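# Rest three sticks on posts spanning the blue disc

## Task

Position each of the three sticks so that the line running along its middle, from one end to the other, crosses above the blue disc painted on the table. When you finish, no stick may be in contact with the table, and every post must still be at its original spot. You may use any number of the arms.

## Robot and tools

ROBOTS. Three identical i2rt Big YAM arms, arm1, arm2 and arm3, each with six joints, a five-finger right hand and a wrist camera (arm1_cam_wrist, arm2_cam_wrist, arm3_cam_wrist). Two fixed room cameras: cam_high and cam_low. Feet (base_link) in the scene frame, metres: arm1 at x=+0.623 y=+0.005 z=+0.796, turned about 180 degrees so it faces -x; arm2 at x=-0.309 y=+0.537 z=+0.777, yaw about -61 degrees; arm3 at x=-0.309 y=-0.537 z=+0.737, yaw about +60 degrees. All three face toward the middle of the table. The table surface under the arms is at z=+0.720. A hand can reach roughly 1.07 m from its joint1 axis.

FRAMES. One shared scene frame: origin on the floor, +z up, metres. The hand point sits 0.045 m in front of the palm; its local +z runs along the straightened fingers, +y points out of the palm, +x goes across the palm away from the thumb. Straight fingers extend 0.06 to 0.07 m past the point and lie 0.06 m behind it along -y. A bracket on the little-finger side of the wrist sticks out and can strike things. The printed hand pose may be off, especially at long reach; hands often settle a centimetre or more from the requested pose.

move. Arguments: arm1, arm2, arm3 (one object per robot; omit a robot to leave its old command running) and cameras (list of names, or ["all"], [] for none). Inside a robot's object:
- joints: absolute targets keyed by name. joint1_rad -2.879..2.879 (yaw about the foot, positive counter-clockwise seen from above), joint2_rad 0..3.141 (shoulder), joint3_rad 0..3.019 (elbow), joint4_rad -1.692..1.57 (hand pitch, positive lifts fingers), joint5_rad -1.57..1.57 (sideways, positive to the arm's right), joint6_rad -2.094..2.094 (roll, positive clockwise seen from behind the hand), all in radians. Hand keys hand_little, hand_ring, hand_middle, hand_index, hand_thumb_bend, hand_thumb_turn range -1 (closed; for thumb_turn, in front of the palm) to +1 (open/straight; beside the palm). hand_force_limit -1..1 maps to about 0..10 N fingertip force (0..15 N for thumb motors); hand_speed -0.96..1 (near zero at -1, full from +0.48). Both are settings that only take effect when a motor next starts or is moving.
- target: seven numbers [x, y, z, qw, qx, qy, qz], an absolute hand-point pose in the scene frame (metres, unit quaternion). The hand travels a straight line toward it from its current hand_target. When target is present, joints may carry only hand keys.
- speed: top path speed in m/s, 0.002..0.5, default 0.25; only allowed with target. Rotation is capped at twice this value in rad/s.
- min_time_s: 0.1..8 s, the shortest duration for that robot's arm joint motions; goes with joints.
Motions of one call begin together; all hand paths in a call finish together, paced by the slowest. A path lasts 0.5 to 10 s, and any single action at most 15 s. Paths do not avoid obstacles or other arms. A call with no action just reports every robot and returns images.

wait: seconds (0..10) and cameras; nothing new is commanded.
zoom_image: camera plus region [x0, y0, x1, y1] in pixels from the top-left, at most 504 by 504; only cameras in the latest images.
show_instructions: no arguments; shows the reference pages.
finished_scene: scene (the current scene's number); irreversible, so call it only once the sticks rest correctly without help.

RESULTS. Each robot lists joint_positions (arm joints, then hand motors and both settings), hand and hand_target poses, joint_status and hand_status, hand_stopped_by (six words for little, ring, middle, index, thumb_bend, thumb_turn: moving, target, force, stalled, fault), the per-finger loads in newtons (positive means pushed open), joint torques, Joint velocities ("within noise" when still) and on_its_own (what it did uncommanded; "held at" shows a target, not a reading). The line "move: arm1 done; arm2 time_out" sums up each moved robot. "as last shown" marks robots not named in the call; "pictures" gives the camera order. Status words: off_target (resting short, maybe still pushing), time_out (joints keep a nearby target and keep pushing; resend the reported position to relax), not_followed, "joint command not followed" and "pose unreachable" (a self/inter-arm safety check blocked the command), limit_stop_at_motor_heat. MOTOR HOT warns of heating; OVER-TEMPERATURE FAULT means the arm dropped and is stopped for a while.

GRIPPING. A finger motor only starts when its target changes by 0.002 or more, then stops on reaching it or on hitting the force limit, and locks. For a soft grip, close with hand_speed at -0.94 or below; the default -0.8 can overshoot force. A lost grip shows only as loads falling near zero. With the thumb turned in front, the hand wraps objects about 0.035 to 0.065 m thick, or a handle down to about 0.025 m.

CAUTIONS. Arms do not stop on contact and can push hard; pushing, stretching out or holding loads heats motors. Avoid arm-to-arm presses (including one hand closing on another's fingers); the safety check may act late and ignores hands and wrist cameras meeting. Do not knock the posts, drop sticks, slam into the table or let anything leave the work area; a loose object may occasionally be nudged by the scene. The scene keeps running while you compose replies, with robots holding their last commands. If a call is refused or interrupted by a stop, the later move, wait and finished_scene calls in that reply are skipped.

Each tool is called as name([rows], argument=value, ...), one row to a line, values as JSON.

Reference images:

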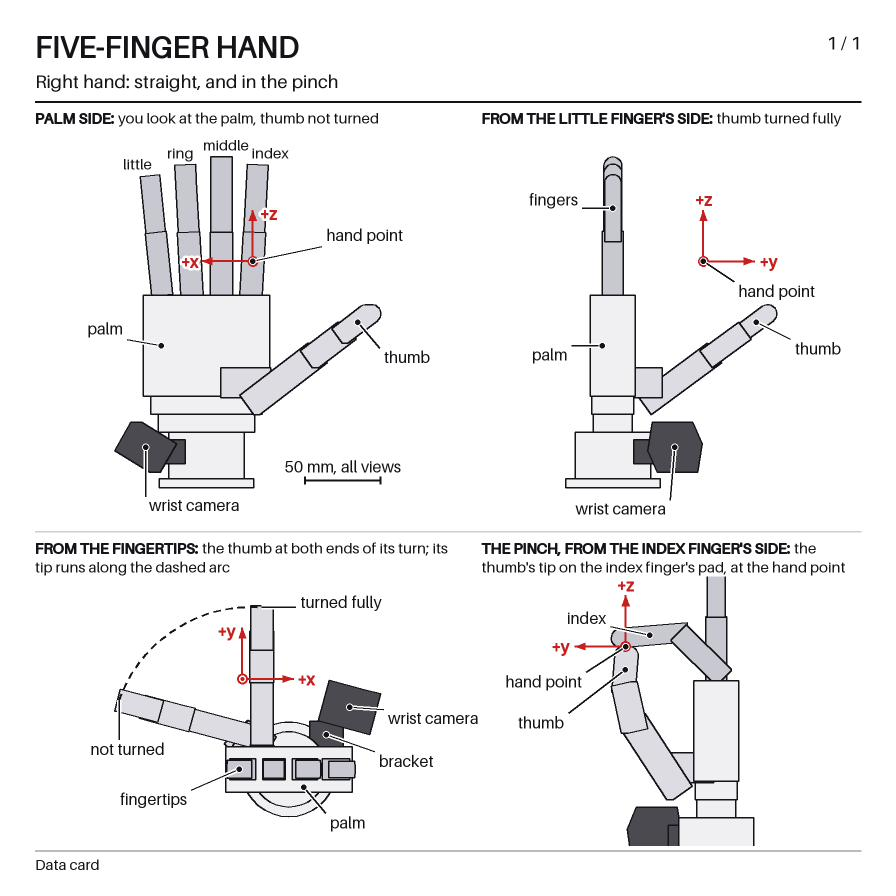

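## Session

move()

Scene clock: 0.00 s.
Joint torques (N m): no reading
Heat: arm1: hottest joint2_rad 27 °C; arm2: hottest joint1_rad 27 °C; arm3: hottest joint2_rad 27 °C.
Joint velocities: within noise
arm1.joint_positions: joint1_rad=-0.228 joint2_rad=+0.636 joint3_rad=+1.407 joint4_rad=-1.527 joint5_rad=+0.011 joint6_rad=-1.416 hand_little=+1.000 hand_ring=+1.000 hand_middle=+1.000 hand_index=+1.000 hand_thumb_turn=+1.000 hand_thumb_bend=+1.000 hand_force_limit=+0.000 hand_speed=-0.800
arm1.joint_status: not commanded
arm1.hand_stopped_by: target,target,target,target,target,target
arm1.little_load_n: 0.0
arm1.ring_load_n: 0.0
arm1.middle_load_n: 0.0
arm1.index_load_n: 0.0
arm1.thumb_bend_load_n: 0.0
arm1.thumb_turn_load_n: 0.0
arm1.hand: x=+0.4497 y=+0.1131 z=+1.2605 quat_wxyz=(-0.398, +0.196, +0.896, +0.027) (m; scene frame)
arm1.hand_target: x=+0.4503 y=+0.1129 z=+1.2695 quat_wxyz=(-0.409, +0.195, +0.891, +0.027) (m; scene frame)
arm1.hand_status: not commanded
arm2.joint_positions: joint1_rad=+0.328 joint2_rad=+0.605 joint3_rad=+1.346 joint4_rad=-1.240 joint5_rad=-0.089 joint6_rad=-1.088 hand_little=+1.000 hand_ring=+1.000 hand_middle=+1.000 hand_index=+1.000 hand_thumb_turn=+1.000 hand_thumb_bend=+1.000 hand_force_limit=+0.000 hand_speed=-0.800
arm2.joint_status: not commanded
arm2.hand_stopped_by: target,target,target,target,target,target
arm2.little_load_n: 0.0
arm2.ring_load_n: 0.5
arm2.middle_load_n: 0.0
arm2.index_load_n: 0.0
arm2.thumb_bend_load_n: 0.0
arm2.thumb_turn_load_n: 0.0
arm2.hand: x=-0.1460 y=+0.3559 z=+1.2586 quat_wxyz=(+0.029, +0.715, -0.477, +0.510) (m; scene frame)
arm2.hand_target: x=-0.1468 y=+0.3567 z=+1.2692 quat_wxyz=(+0.030, +0.710, -0.473, +0.521) (m; scene frame)
arm2.hand_status: not commanded
arm3.joint_positions: joint1_rad=-0.390 joint2_rad=+0.500 joint3_rad=+1.328 joint4_rad=-1.156 joint5_rad=-0.226 joint6_rad=-1.287 hand_little=+1.000 hand_ring=+1.000 hand_middle=+1.000 hand_index=+1.000 hand_thumb_turn=+1.000 hand_thumb_bend=+1.000 hand_force_limit=+0.000 hand_speed=-0.800
arm3.joint_status: not commanded
arm3.hand_stopped_by: target,target,target,target,target,target
arm3.little_load_n: 0.0
arm3.ring_load_n: 0.0
arm3.middle_load_n: 0.0
arm3.index_load_n: 0.0
arm3.thumb_bend_load_n: 0.0
arm3.thumb_turn_load_n: 0.0
arm3.hand: x=-0.1355 y=-0.4019 z=+1.2601 quat_wxyz=(-0.340, +0.779, +0.217, +0.480) (m; scene frame)
arm3.hand_target: x=-0.1373 y=-0.4031 z=+1.2743 quat_wxyz=(-0.345, +0.770, +0.217, +0.492) (m; scene frame)
arm3.hand_status: not commanded
pictures: arm1_cam_wrist, arm2_cam_wrist, arm3_cam_wrist, cam_high, cam_low
Images, in order (width x height): arm1_cam_wrist 896x504, arm2_cam_wrist 896x504, arm3_cam_wrist 896x504, cam_high 896x504, cam_low 896x504.

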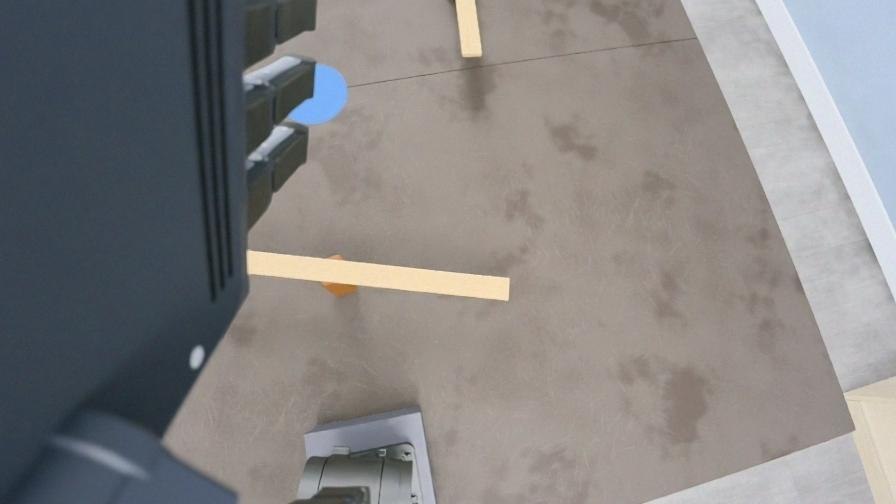

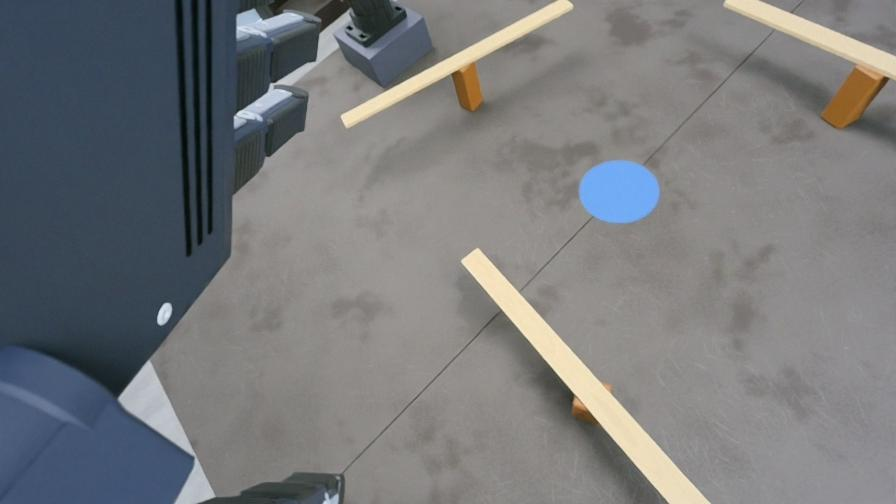

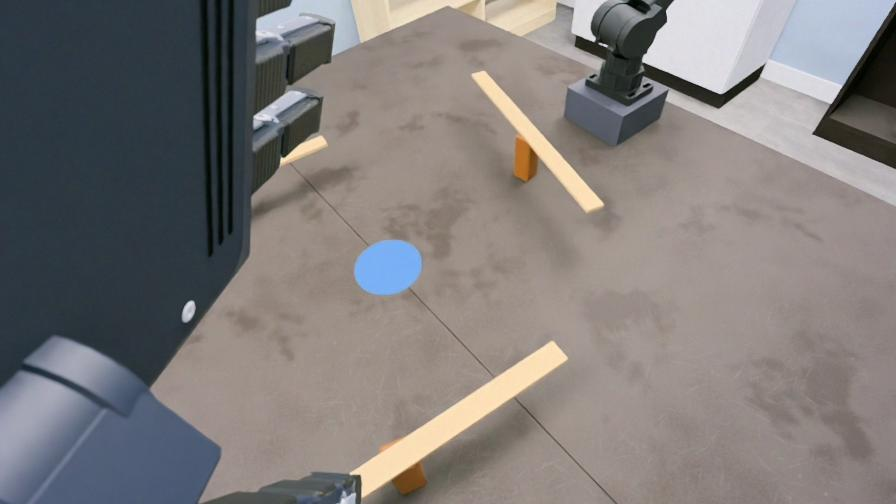

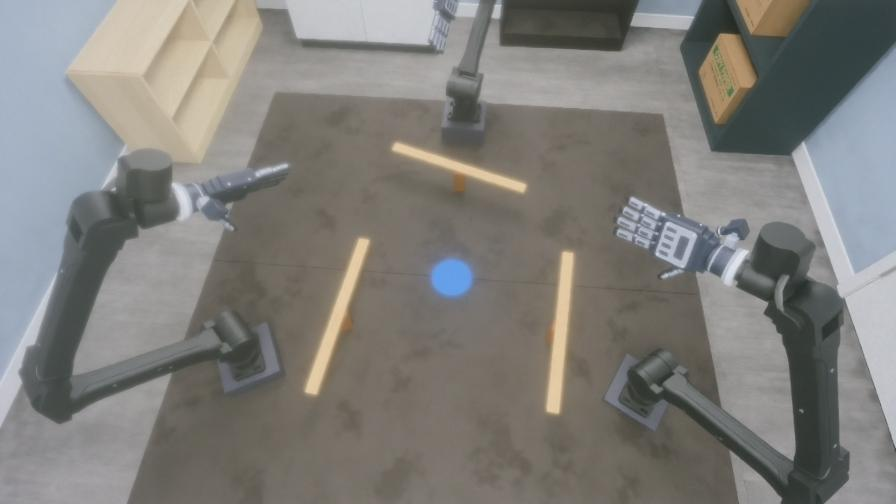

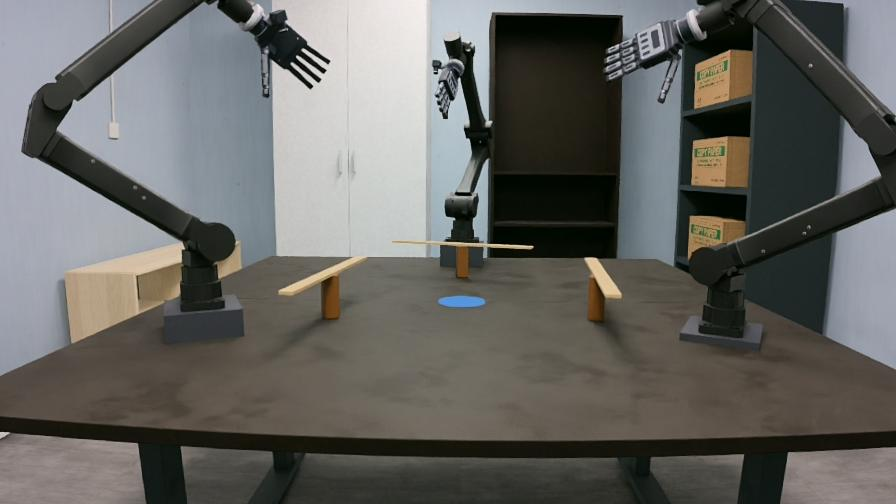

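zoom_image(camera="cam_high", region=[290, 110, 600, 430])

zoom_image(camera="cam_low", region=[250, 210, 650, 350])

zoom_image(camera="cam_high", region=[200, 60, 700, 504])

Scaled by 1.575 from the camera's 896x504 image, which has a finer 1280x720 frame.

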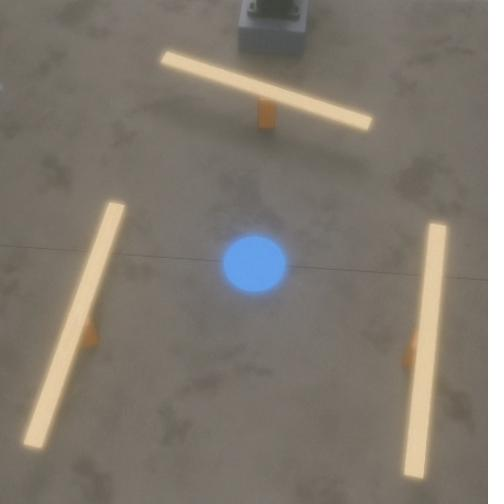

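Scaled by 1.260 from the camera's 896x504 image, which has a finer 1280x720 frame.

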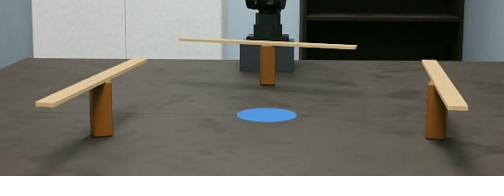

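Scaled by 1.008 from the camera's 896x504 image, which has a finer 1280x720 frame.

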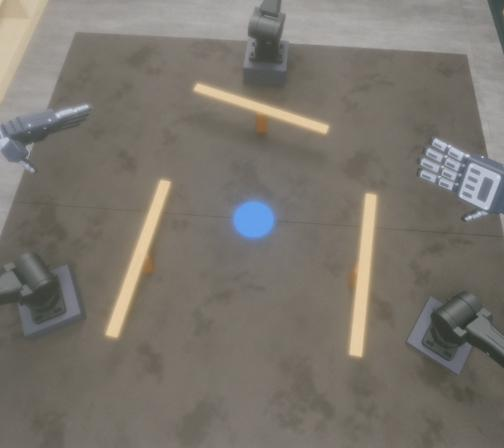

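move(arm1={"joints":{"joint1_rad":0.0,"joint4_rad":-1.6,"joint5_rad":0.0,"joint6_rad":0.3,"hand_thumb_turn":-1,"hand_speed":-0.3},"min_time_s":2.5}, arm2={"joints":{"joint1_rad":0.1,"joint4_rad":-1.6,"joint5_rad":0.0,"joint6_rad":0.6,"hand_thumb_turn":-1,"hand_speed":-0.3},"min_time_s":2.5}, arm3={"joints":{"joint1_rad":-0.2,"joint4_rad":-1.6,"joint5_rad":0.0,"joint6_rad":-0.35,"hand_thumb_turn":-1,"hand_speed":-0.3},"min_time_s":2.5}, cameras=["all"])

Scene clock: 21.00 s.
Joint torques (N m): arm1=[0.85 2.32 9.5 1.35 -0.03 0.29] | arm2=[-2.26 3.02 9.69 0.87 0.18 0.07] | arm3=[1.61 3.55 8.58 1.22 0.08 0.02]
Heat: arm1: hottest joint2_rad 27 °C; arm2: hottest joint3_rad 29 °C; arm3: hottest joint2_rad 27 °C.
move: arm1 done; arm2 done; arm3 done
Joint velocities: within noise
arm1.joint_positions: joint1_rad=-0.016 joint2_rad=+0.636 joint3_rad=+1.407 joint4_rad=-1.585 joint5_rad=+0.003 joint6_rad=+0.286 hand_little=+1.000 hand_ring=+1.000 hand_middle=+1.000 hand_index=+1.000 hand_thumb_turn=-1.000 hand_thumb_bend=+1.000 hand_force_limit=+0.000 hand_speed=-0.300
arm1.joint_status: all done
arm1.hand_stopped_by: target,target,target,target,target,target
arm1.little_load_n: 0.0
arm1.ring_load_n: 0.0
arm1.middle_load_n: 0.0
arm1.index_load_n: 0.0
arm1.thumb_bend_load_n: 0.0
arm1.thumb_turn_load_n: 0.0
arm1.hand: x=+0.4438 y=-0.0302 z=+1.2442 quat_wxyz=(-0.232, +0.759, +0.534, -0.291) (m; scene frame)
arm1.hand_target: x=+0.4484 y=-0.0345 z=+1.2506 quat_wxyz=(-0.228, +0.758, +0.535, -0.297) (m; scene frame)
arm1.hand_status: not commanded
arm2.joint_positions: joint1_rad=+0.107 joint2_rad=+0.605 joint3_rad=+1.346 joint4_rad=-1.589 joint5_rad=-0.004 joint6_rad=+0.586 hand_little=+1.000 hand_ring=+1.000 hand_middle=+1.000 hand_index=+1.000 hand_thumb_turn=-1.000 hand_thumb_bend=+1.000 hand_force_limit=+0.000 hand_speed=-0.300
arm2.joint_status: all done
arm2.hand_stopped_by: target,target,target,target,target,target
arm2.little_load_n: 0.0
arm2.ring_load_n: 0.0
arm2.middle_load_n: 0.0
arm2.index_load_n: 0.0
arm2.thumb_bend_load_n: -0.5
arm2.thumb_turn_load_n: 0.0
arm2.hand: x=-0.1561 y=+0.4194 z=+1.2140 quat_wxyz=(-0.200, +0.009, -0.935, +0.291) (m; scene frame)
arm2.hand_target: x=-0.1585 y=+0.4202 z=+1.2213 quat_wxyz=(-0.202, -0.001, -0.934, +0.295) (m; scene frame)
arm2.hand_status: not commanded
arm3.joint_positions: joint1_rad=-0.208 joint2_rad=+0.500 joint3_rad=+1.328 joint4_rad=-1.589 joint5_rad=-0.002 joint6_rad=-0.358 hand_little=+1.000 hand_ring=+1.000 hand_middle=+1.000 hand_index=+1.000 hand_thumb_turn=-1.000 hand_thumb_bend=+1.000 hand_force_limit=+0.000 hand_speed=-0.300
arm3.joint_status: all done
arm3.hand_stopped_by: target,target,target,target,target,target
arm3.little_load_n: 0.0
arm3.ring_load_n: 0.0
arm3.middle_load_n: 0.0
arm3.index_load_n: 0.0
arm3.thumb_bend_load_n: 0.0
arm3.thumb_turn_load_n: 0.0
arm3.hand: x=-0.2352 y=-0.4350 z=+1.1575 quat_wxyz=(-0.337, +0.902, -0.168, +0.211) (m; scene frame)
arm3.hand_target: x=-0.2383 y=-0.4367 z=+1.1658 quat_wxyz=(-0.342, +0.900, -0.169, +0.212) (m; scene frame)
arm3.hand_status: not commanded
pictures: arm1_cam_wrist, arm2_cam_wrist, arm3_cam_wrist, cam_high, cam_low
Images, in order (width x height): arm1_cam_wrist 896x504, arm2_cam_wrist 896x504, arm3_cam_wrist 896x504, cam_high 896x504, cam_low 896x504.

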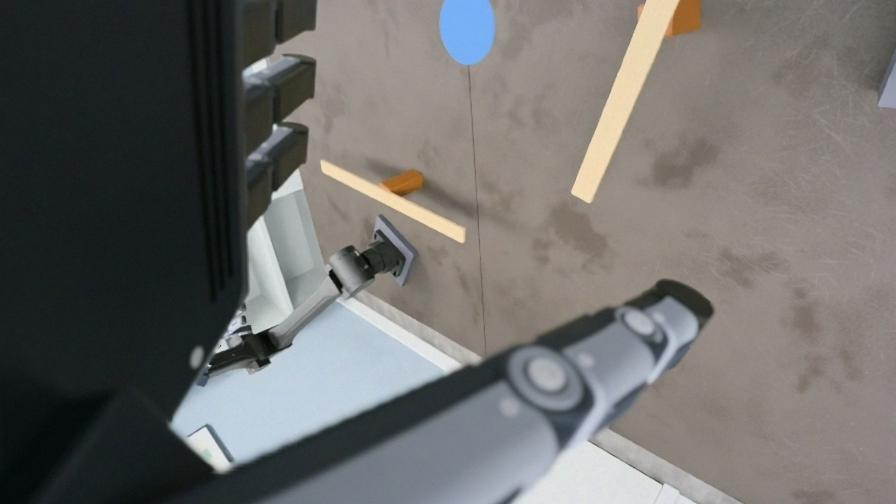

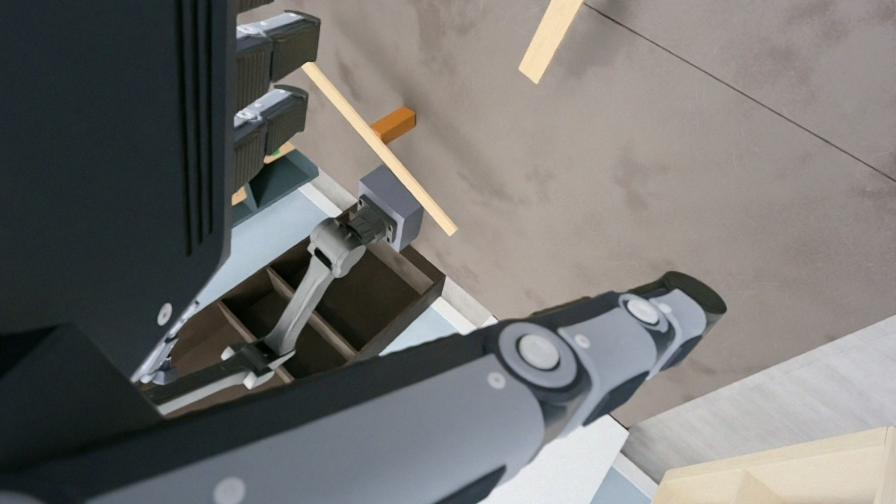

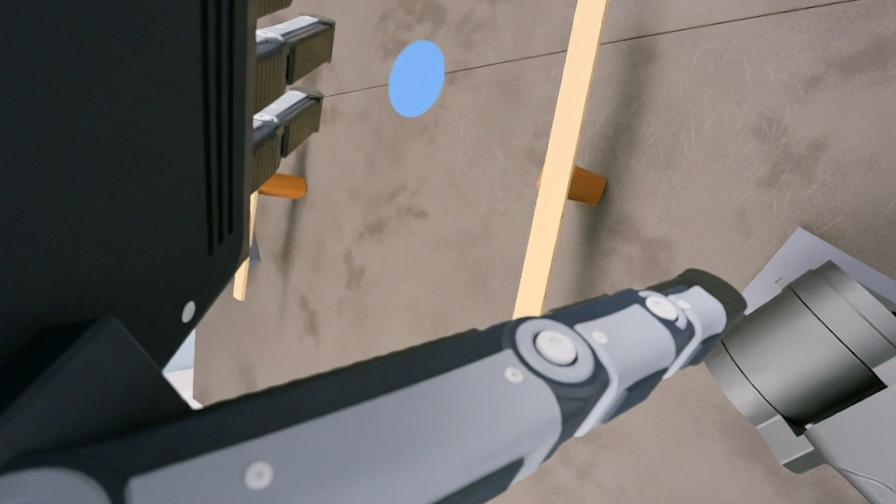

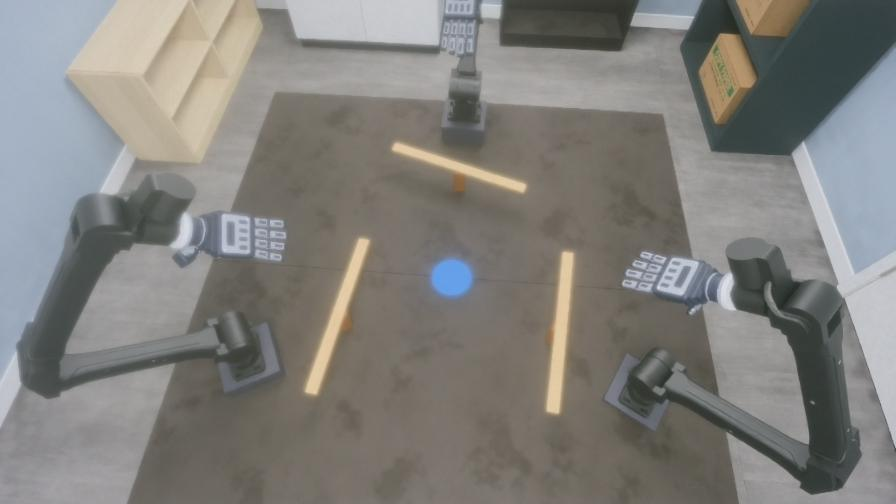

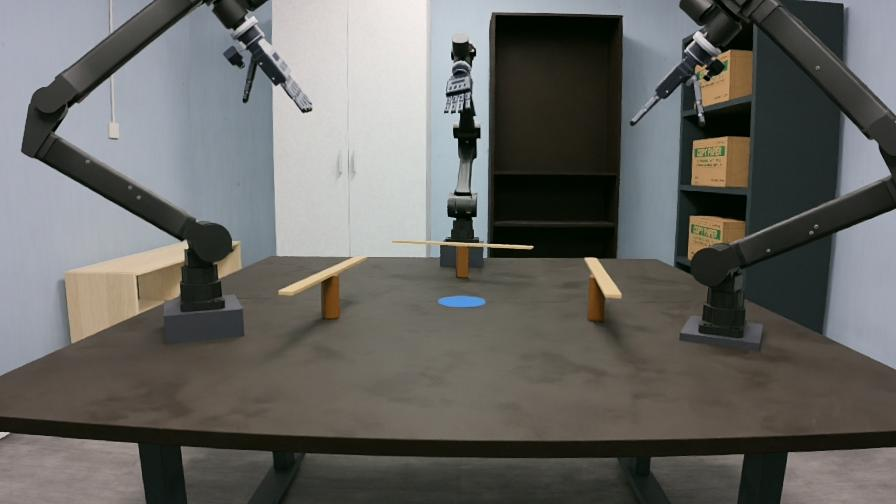

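move(arm1={"target":[0.387,0.05,0.98,0,0.809,0.588,0],"speed":0.2}, arm2={"target":[-0.2196,0.299,0.98,0,0.061,0.998,0],"speed":0.2}, arm3={"target":[-0.1216,-0.313,0.98,0,0.997,-0.0785,0],"speed":0.2}, cameras=["all"])

Scene clock: 24.07 s.
Joint torques (N m): arm1=[-1.49 -6.83 8.35 1.06 0.21 0] | arm2=[-2.2 -4.95 8.94 0.42 0.17 -0.15] | arm3=[1.32 -9.99 11.41 0.49 0.07 -0.14]
Heat: arm1: hottest joint2_rad 27 °C; arm2: hottest joint3_rad 29 °C; arm3: hottest joint2_rad 28 °C.
move: arm1 done; arm2 done; arm3 off_target
Joint velocities: within noise
arm1.joint_positions: joint1_rad=-0.255 joint2_rad=+1.132 joint3_rad=+1.009 joint4_rad=-1.456 joint5_rad=+0.000 joint6_rad=+0.016 hand_little=+1.000 hand_ring=+1.000 hand_middle=+1.000 hand_index=+1.000 hand_thumb_turn=-1.000 hand_thumb_bend=+1.000 hand_force_limit=+0.000 hand_speed=-0.300
arm1.joint_status: not commanded
arm1.hand_stopped_by: target,target,target,target,target,target
arm1.little_load_n: 0.0
arm1.ring_load_n: 0.0
arm1.middle_load_n: 0.0
arm1.index_load_n: 0.0
arm1.thumb_bend_load_n: 0.0
arm1.thumb_turn_load_n: 0.0
arm1.hand: x=+0.3861 y=+0.0447 z=+0.9847 quat_wxyz=(+0.002, +0.808, +0.589, +0.000) (m; scene frame)
arm1.hand_target: x=+0.3871 y=+0.0499 z=+0.9802 quat_wxyz=(+0.000, +0.809, +0.588, +0.000) (m; scene frame)
arm1.hand_status: done (0.007 m and 0.2 deg from the pose sent, 0.282 m and 43.8 deg at the start)
arm2.joint_positions: joint1_rad=-0.315 joint2_rad=+1.121 joint3_rad=+1.040 joint4_rad=-1.501 joint5_rad=-0.002 joint6_rad=+0.310 hand_little=+1.000 hand_ring=+1.000 hand_middle=+1.000 hand_index=+1.000 hand_thumb_turn=-1.000 hand_thumb_bend=+1.000 hand_force_limit=+0.000 hand_speed=-0.300
arm2.joint_status: not commanded
arm2.hand_stopped_by: target,target,target,target,target,target
arm2.little_load_n: 0.5
arm2.ring_load_n: 0.0
arm2.middle_load_n: -0.5
arm2.index_load_n: 0.0
arm2.thumb_bend_load_n: 0.0
arm2.thumb_turn_load_n: 0.0
arm2.hand: x=-0.2170 y=+0.3014 z=+0.9800 quat_wxyz=(+0.000, -0.064, -0.998, -0.006) (m; scene frame)
arm2.hand_target: x=-0.2196 y=+0.2990 z=+0.9800 quat_wxyz=(+0.000, -0.061, -0.998, +0.000) (m; scene frame)
arm2.hand_status: done (0.004 m and 0.8 deg from the pose sent, 0.271 m and 42.1 deg at the start)
arm3.joint_positions: joint1_rad=-0.179 joint2_rad=+1.299 joint3_rad=+1.229 joint4_rad=-1.575 joint5_rad=-0.017 joint6_rad=-0.534 hand_little=+1.000 hand_ring=+1.000 hand_middle=+1.000 hand_index=+1.000 hand_thumb_turn=-1.000 hand_thumb_bend=+1.000 hand_force_limit=+0.000 hand_speed=-0.300
arm3.joint_status: not commanded
arm3.hand_stopped_by: target,target,target,target,target,target
arm3.little_load_n: 0.0
arm3.ring_load_n: 0.0
arm3.middle_load_n: 0.0
arm3.index_load_n: 0.0
arm3.thumb_bend_load_n: 0.0
arm3.thumb_turn_load_n: 0.0
arm3.hand: x=-0.1301 y=-0.3246 z=+0.9635 quat_wxyz=(+0.027, +0.996, -0.086, -0.020) (m; scene frame)
arm3.hand_target: x=-0.1222 y=-0.3136 z=+0.9801 quat_wxyz=(+0.000, +0.997, -0.079, +0.000) (m; scene frame)
arm3.hand_status: off_target (0.022 m and 3.9 deg from the pose sent, 0.243 m and 48.3 deg at the start)
pictures: arm1_cam_wrist, arm2_cam_wrist, arm3_cam_wrist, cam_high, cam_low
Images, in order (width x height): arm1_cam_wrist 896x504, arm2_cam_wrist 896x504, arm3_cam_wrist 896x504, cam_high 896x504, cam_low 896x504.

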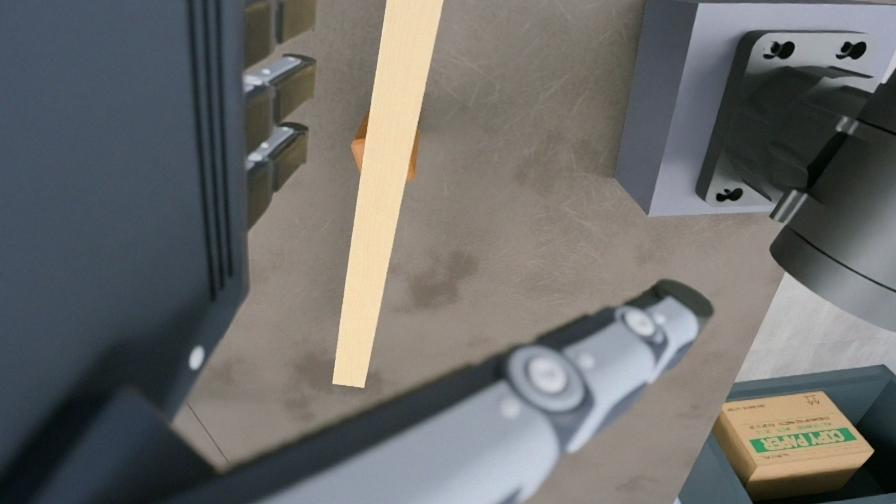

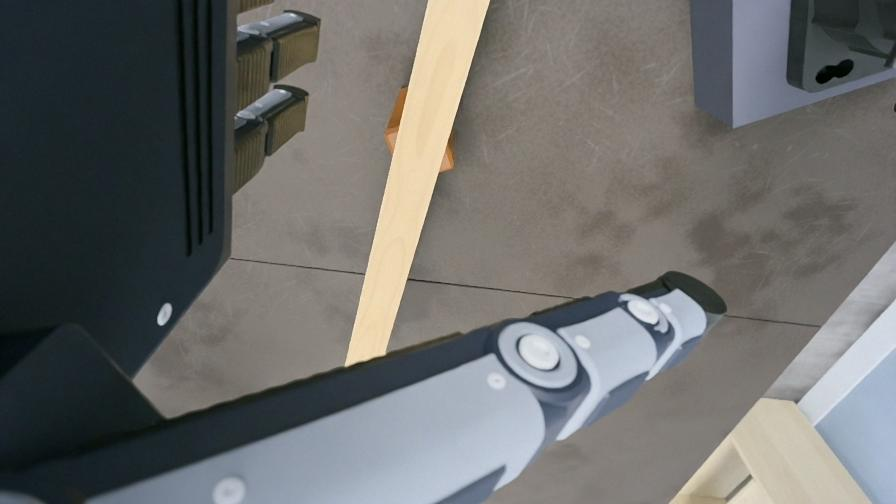

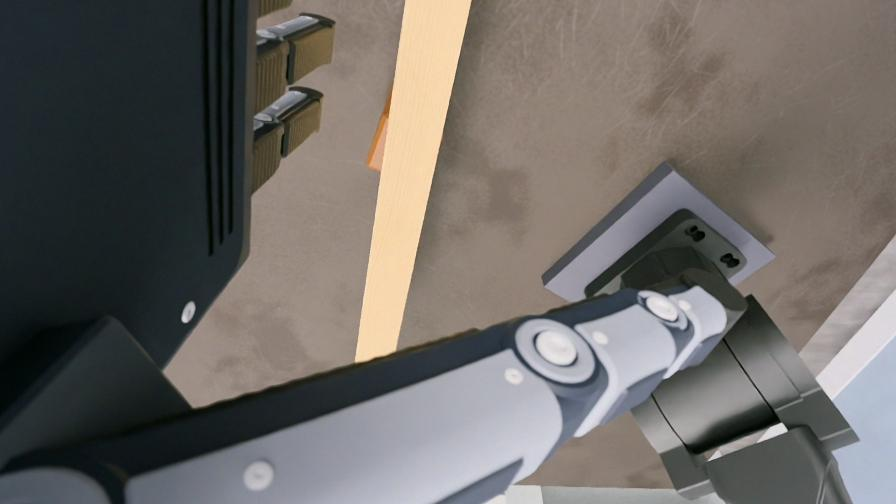

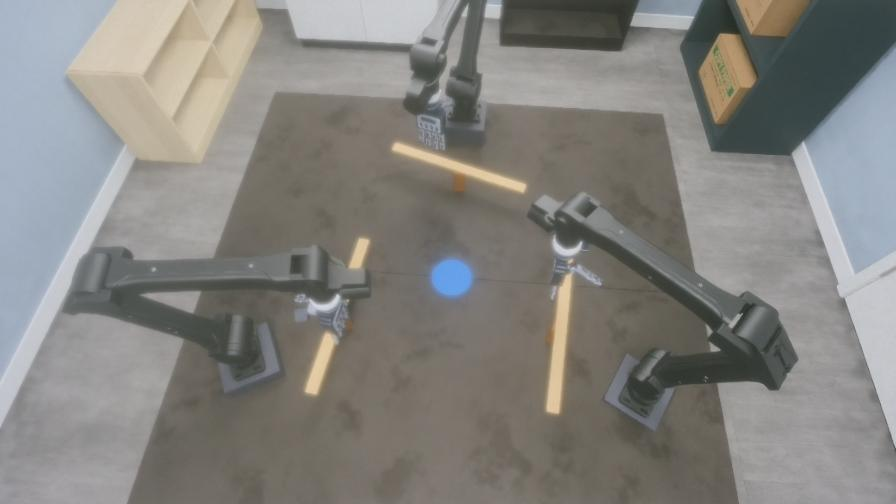

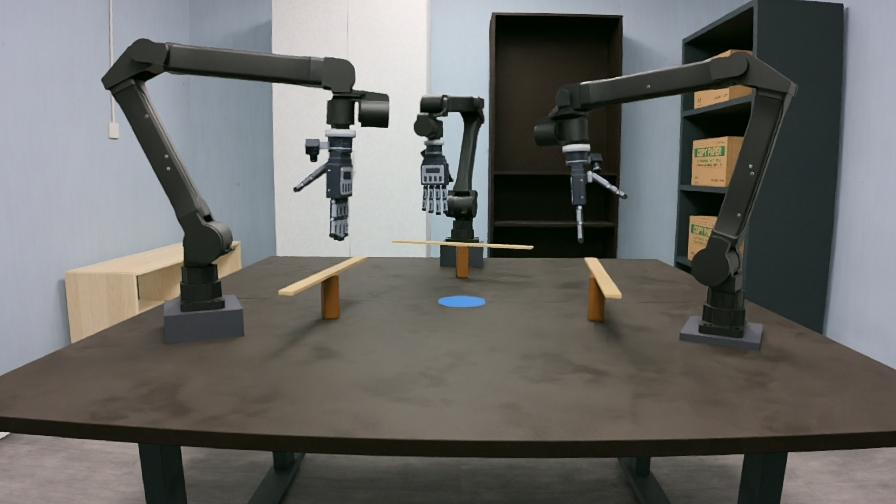

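move(arm1={"target":[0.372,0.055,0.91,0,0.8012,0.5985,0],"speed":0.15}, arm2={"target":[-0.220,0.294,0.91,0,0.061,0.998,0],"speed":0.15}, arm3={"target":[-0.1216,-0.312,0.91,0,0.998,-0.061,0],"speed":0.15}, cameras=["arm1_cam_wrist","arm2_cam_wrist","arm3_cam_wrist"])

Scene clock: 30.17 s.
Joint torques (N m): arm1=[-1.26 -7.36 7.95 1.09 0.2 0.02] | arm2=[-2.32 -4.6 8.68 0.46 0.16 -0.15] | arm3=[1.49 -8.76 7.86 0.85 0.07 -0.13]
Heat: arm1: hottest joint2_rad 27 °C; arm2: hottest joint3_rad 29 °C; arm3: hottest joint3_rad 29 °C.
move: arm1 done; arm2 done; arm3 done
Joint velocities: within noise
arm1.joint_positions: joint1_rad=-0.255 joint2_rad=+1.220 joint3_rad=+0.892 joint4_rad=-1.246 joint5_rad=+0.000 joint6_rad=-0.006 hand_little=+1.000 hand_ring=+1.000 hand_middle=+1.000 hand_index=+1.000 hand_thumb_turn=-1.000 hand_thumb_bend=+1.000 hand_force_limit=+0.000 hand_speed=-0.300
arm1.joint_status: not commanded
arm1.hand_stopped_by: target,target,target,target,target,target
arm1.little_load_n: 0.0
arm1.ring_load_n: 0.0
arm1.middle_load_n: 0.0
arm1.index_load_n: 0.0
arm1.thumb_bend_load_n: 0.0
arm1.thumb_turn_load_n: 0.0
arm1.hand: x=+0.3706 y=+0.0507 z=+0.9156 quat_wxyz=(+0.000, +0.802, +0.598, -0.002) (m; scene frame)
arm1.hand_target: x=+0.3722 y=+0.0549 z=+0.9101 quat_wxyz=(+0.000, +0.801, +0.598, +0.000) (m; scene frame)
arm1.hand_status: done (0.007 m and 0.2 deg from the pose sent, 0.077 m and 1.4 deg at the start)
arm2.joint_positions: joint1_rad=-0.319 joint2_rad=+1.163 joint3_rad=+0.889 joint4_rad=-1.303 joint5_rad=-0.002 joint6_rad=+0.306 hand_little=+1.000 hand_ring=+1.000 hand_middle=+1.000 hand_index=+1.000 hand_thumb_turn=-1.000 hand_thumb_bend=+1.000 hand_force_limit=+0.000 hand_speed=-0.300
arm2.joint_status: not commanded
arm2.hand_stopped_by: target,target,target,target,target,target
arm2.little_load_n: 0.0
arm2.ring_load_n: 0.0
arm2.middle_load_n: 0.0
arm2.index_load_n: 0.0
arm2.thumb_bend_load_n: 0.0
arm2.thumb_turn_load_n: 0.0
arm2.hand: x=-0.2174 y=+0.2973 z=+0.9115 quat_wxyz=(+0.000, -0.064, -0.998, -0.003) (m; scene frame)
arm2.hand_target: x=-0.2200 y=+0.2941 z=+0.9101 quat_wxyz=(+0.000, -0.061, -0.998, +0.000) (m; scene frame)
arm2.hand_status: done (0.004 m and 0.5 deg from the pose sent, 0.070 m and 0.8 deg at the start)
arm3.joint_positions: joint1_rad=-0.169 joint2_rad=+1.304 joint3_rad=+1.107 joint4_rad=-1.394 joint5_rad=-0.017 joint6_rad=-0.558 hand_little=+1.000 hand_ring=+1.000 hand_middle=+1.000 hand_index=+1.000 hand_thumb_turn=-1.000 hand_thumb_bend=+1.000 hand_force_limit=+0.000 hand_speed=-0.300
arm3.joint_status: not commanded
arm3.hand_stopped_by: target,target,target,target,target,target
arm3.little_load_n: 0.0
arm3.ring_load_n: 0.0
arm3.middle_load_n: 0.0
arm3.index_load_n: -0.5
arm3.thumb_bend_load_n: 0.0
arm3.thumb_turn_load_n: 0.0
arm3.hand: x=-0.1237 y=-0.3163 z=+0.9113 quat_wxyz=(+0.005, +0.998, -0.069, -0.005) (m; scene frame)
arm3.hand_target: x=-0.1217 y=-0.3120 z=+0.9101 quat_wxyz=(+0.000, +0.998, -0.061, +0.000) (m; scene frame)
arm3.hand_status: done (0.005 m and 1.2 deg from the pose sent, 0.056 m and 4.8 deg at the start)
pictures: arm1_cam_wrist, arm2_cam_wrist, arm3_cam_wrist
Images, in order (width x height): arm1_cam_wrist 896x504, arm2_cam_wrist 896x504, arm3_cam_wrist 896x504.

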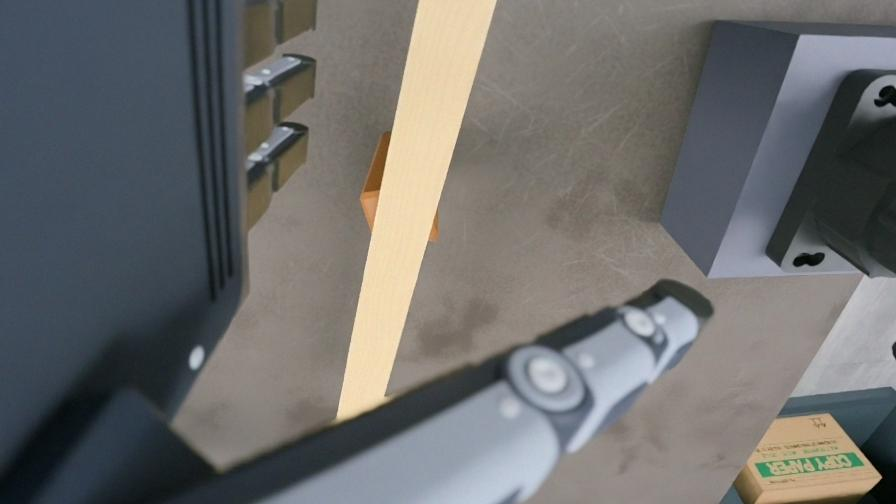

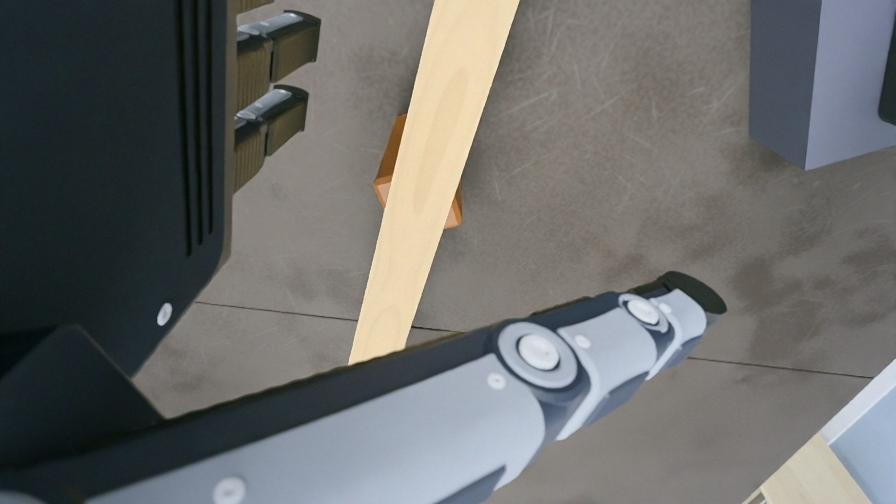

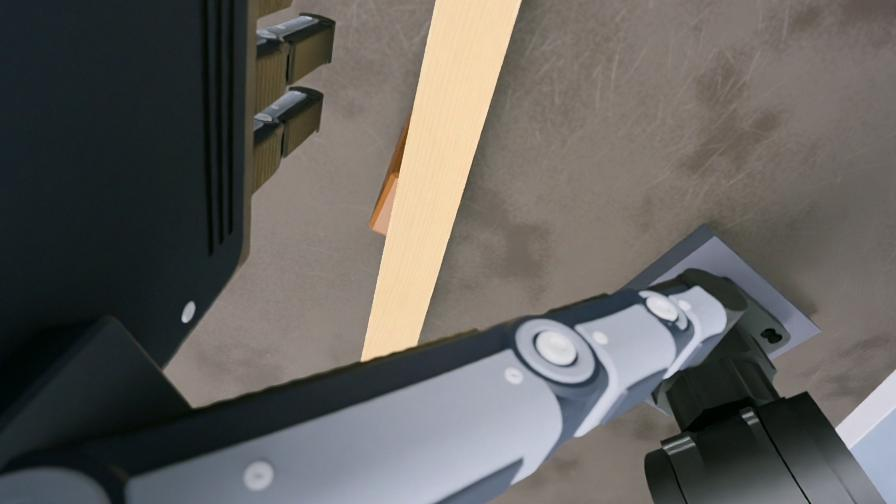

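move(arm1={"joints":{"hand_thumb_bend":0.0,"hand_index":0.0}}, arm2={"joints":{"hand_thumb_bend":0.0,"hand_index":0.0}}, arm3={"joints":{"hand_thumb_bend":0.0,"hand_index":0.0}}, cameras=["arm1_cam_wrist","arm2_cam_wrist","arm3_cam_wrist"])

Scene clock: 36.03 s.
Joint torques (N m): arm1=[-1.2 -7.36 7.95 1.09 0.2 0.02] | arm2=[-2.32 -4.66 8.68 0.46 0.16 -0.14] | arm3=[1.44 -8.7 7.83 0.84 0.06 -0.12]
Heat: arm1: hottest joint2_rad 27 °C; arm2: hottest joint3_rad 29 °C; arm3: hottest joint3_rad 30 °C.
move: arm1 done; arm2 done; arm3 done
Joint velocities: within noise
arm1.joint_positions: joint1_rad=-0.255 joint2_rad=+1.220 joint3_rad=+0.892 joint4_rad=-1.246 joint5_rad=+0.000 joint6_rad=-0.007 hand_little=+1.000 hand_ring=+1.000 hand_middle=+1.000 hand_index=+0.000 hand_thumb_turn=-1.000 hand_thumb_bend=+0.000 hand_force_limit=+0.000 hand_speed=-0.300
arm1.joint_status: all done
arm1.hand_stopped_by: target,target,target,target,target,target
arm1.little_load_n: 0.0
arm1.ring_load_n: 0.0
arm1.middle_load_n: 0.0
arm1.index_load_n: 0.0
arm1.thumb_bend_load_n: 0.0
arm1.thumb_turn_load_n: 0.0
arm1.hand: x=+0.3707 y=+0.0507 z=+0.9156 quat_wxyz=(+0.000, +0.802, +0.598, -0.002) (m; scene frame)
arm1.hand_target: x=+0.3722 y=+0.0549 z=+0.9101 quat_wxyz=(+0.000, +0.801, +0.598, +0.000) (m; scene frame)
arm1.hand_status: not commanded
arm2.joint_positions: joint1_rad=-0.319 joint2_rad=+1.163 joint3_rad=+0.889 joint4_rad=-1.303 joint5_rad=-0.002 joint6_rad=+0.305 hand_little=+1.000 hand_ring=+1.000 hand_middle=+1.000 hand_index=+0.000 hand_thumb_turn=-1.000 hand_thumb_bend=+0.000 hand_force_limit=+0.000 hand_speed=-0.300
arm2.joint_status: all done
arm2.hand_stopped_by: target,target,target,target,target,target
arm2.little_load_n: 0.0
arm2.ring_load_n: 0.0
arm2.middle_load_n: 0.0
arm2.index_load_n: 0.5
arm2.thumb_bend_load_n: 0.0
arm2.thumb_turn_load_n: 0.0
arm2.hand: x=-0.2174 y=+0.2973 z=+0.9115 quat_wxyz=(+0.000, -0.063, -0.998, -0.003) (m; scene frame)
arm2.hand_target: x=-0.2200 y=+0.2941 z=+0.9101 quat_wxyz=(+0.000, -0.061, -0.998, +0.000) (m; scene frame)
arm2.hand_status: not commanded
arm3.joint_positions: joint1_rad=-0.169 joint2_rad=+1.304 joint3_rad=+1.107 joint4_rad=-1.394 joint5_rad=-0.017 joint6_rad=-0.560 hand_little=+1.000 hand_ring=+1.000 hand_middle=+1.000 hand_index=+0.000 hand_thumb_turn=-1.000 hand_thumb_bend=+0.000 hand_force_limit=+0.000 hand_speed=-0.300
arm3.joint_status: all done
arm3.hand_stopped_by: target,target,target,target,target,target
arm3.little_load_n: 0.0
arm3.ring_load_n: 0.0
arm3.middle_load_n: 0.0
arm3.index_load_n: 0.0
arm3.thumb_bend_load_n: 0.0
arm3.thumb_turn_load_n: 0.0
arm3.hand: x=-0.1236 y=-0.3163 z=+0.9113 quat_wxyz=(+0.005, +0.998, -0.068, -0.005) (m; scene frame)
arm3.hand_target: x=-0.1217 y=-0.3120 z=+0.9101 quat_wxyz=(+0.000, +0.998, -0.061, +0.000) (m; scene frame)
arm3.hand_status: not commanded
pictures: arm1_cam_wrist, arm2_cam_wrist, arm3_cam_wrist
Images, in order (width x height): arm1_cam_wrist 896x504, arm2_cam_wrist 896x504, arm3_cam_wrist 896x504.

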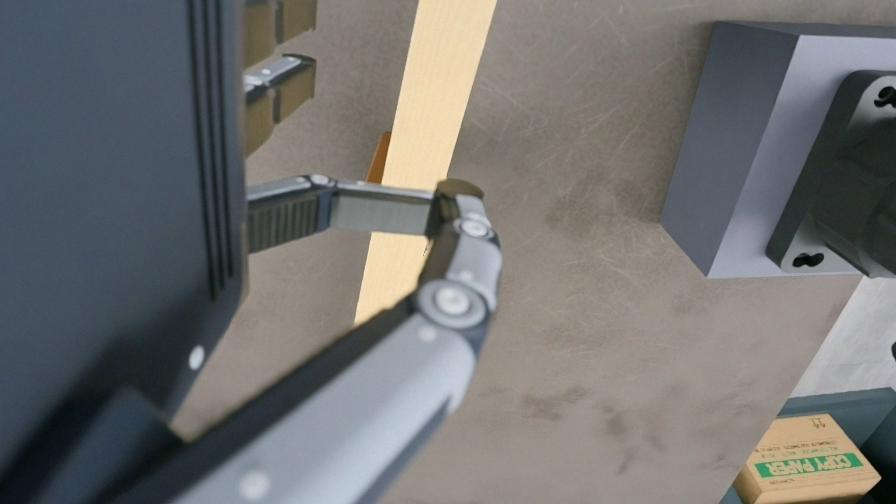

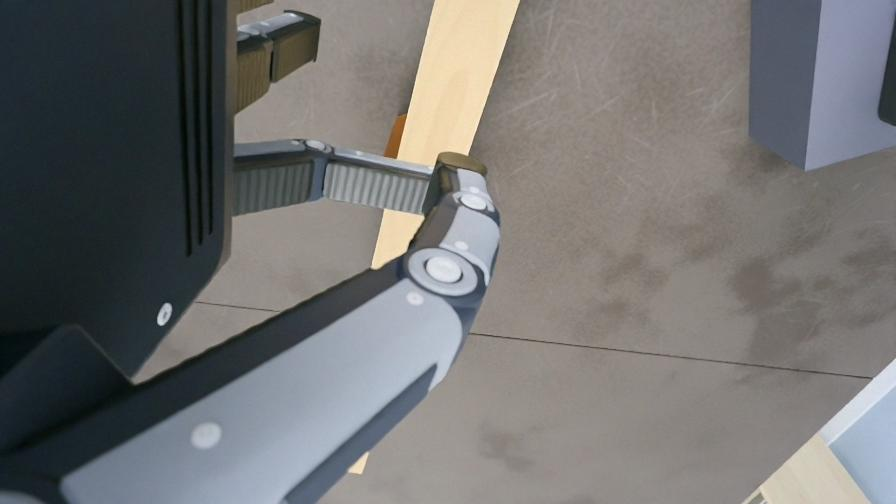

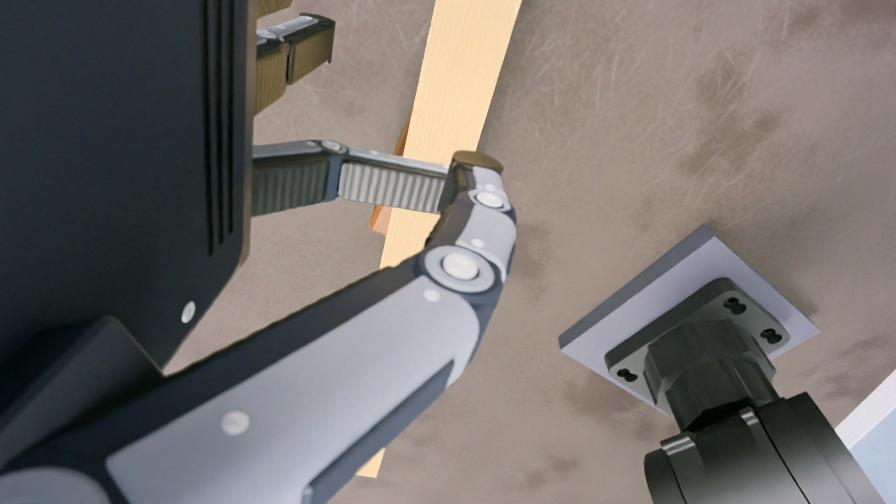

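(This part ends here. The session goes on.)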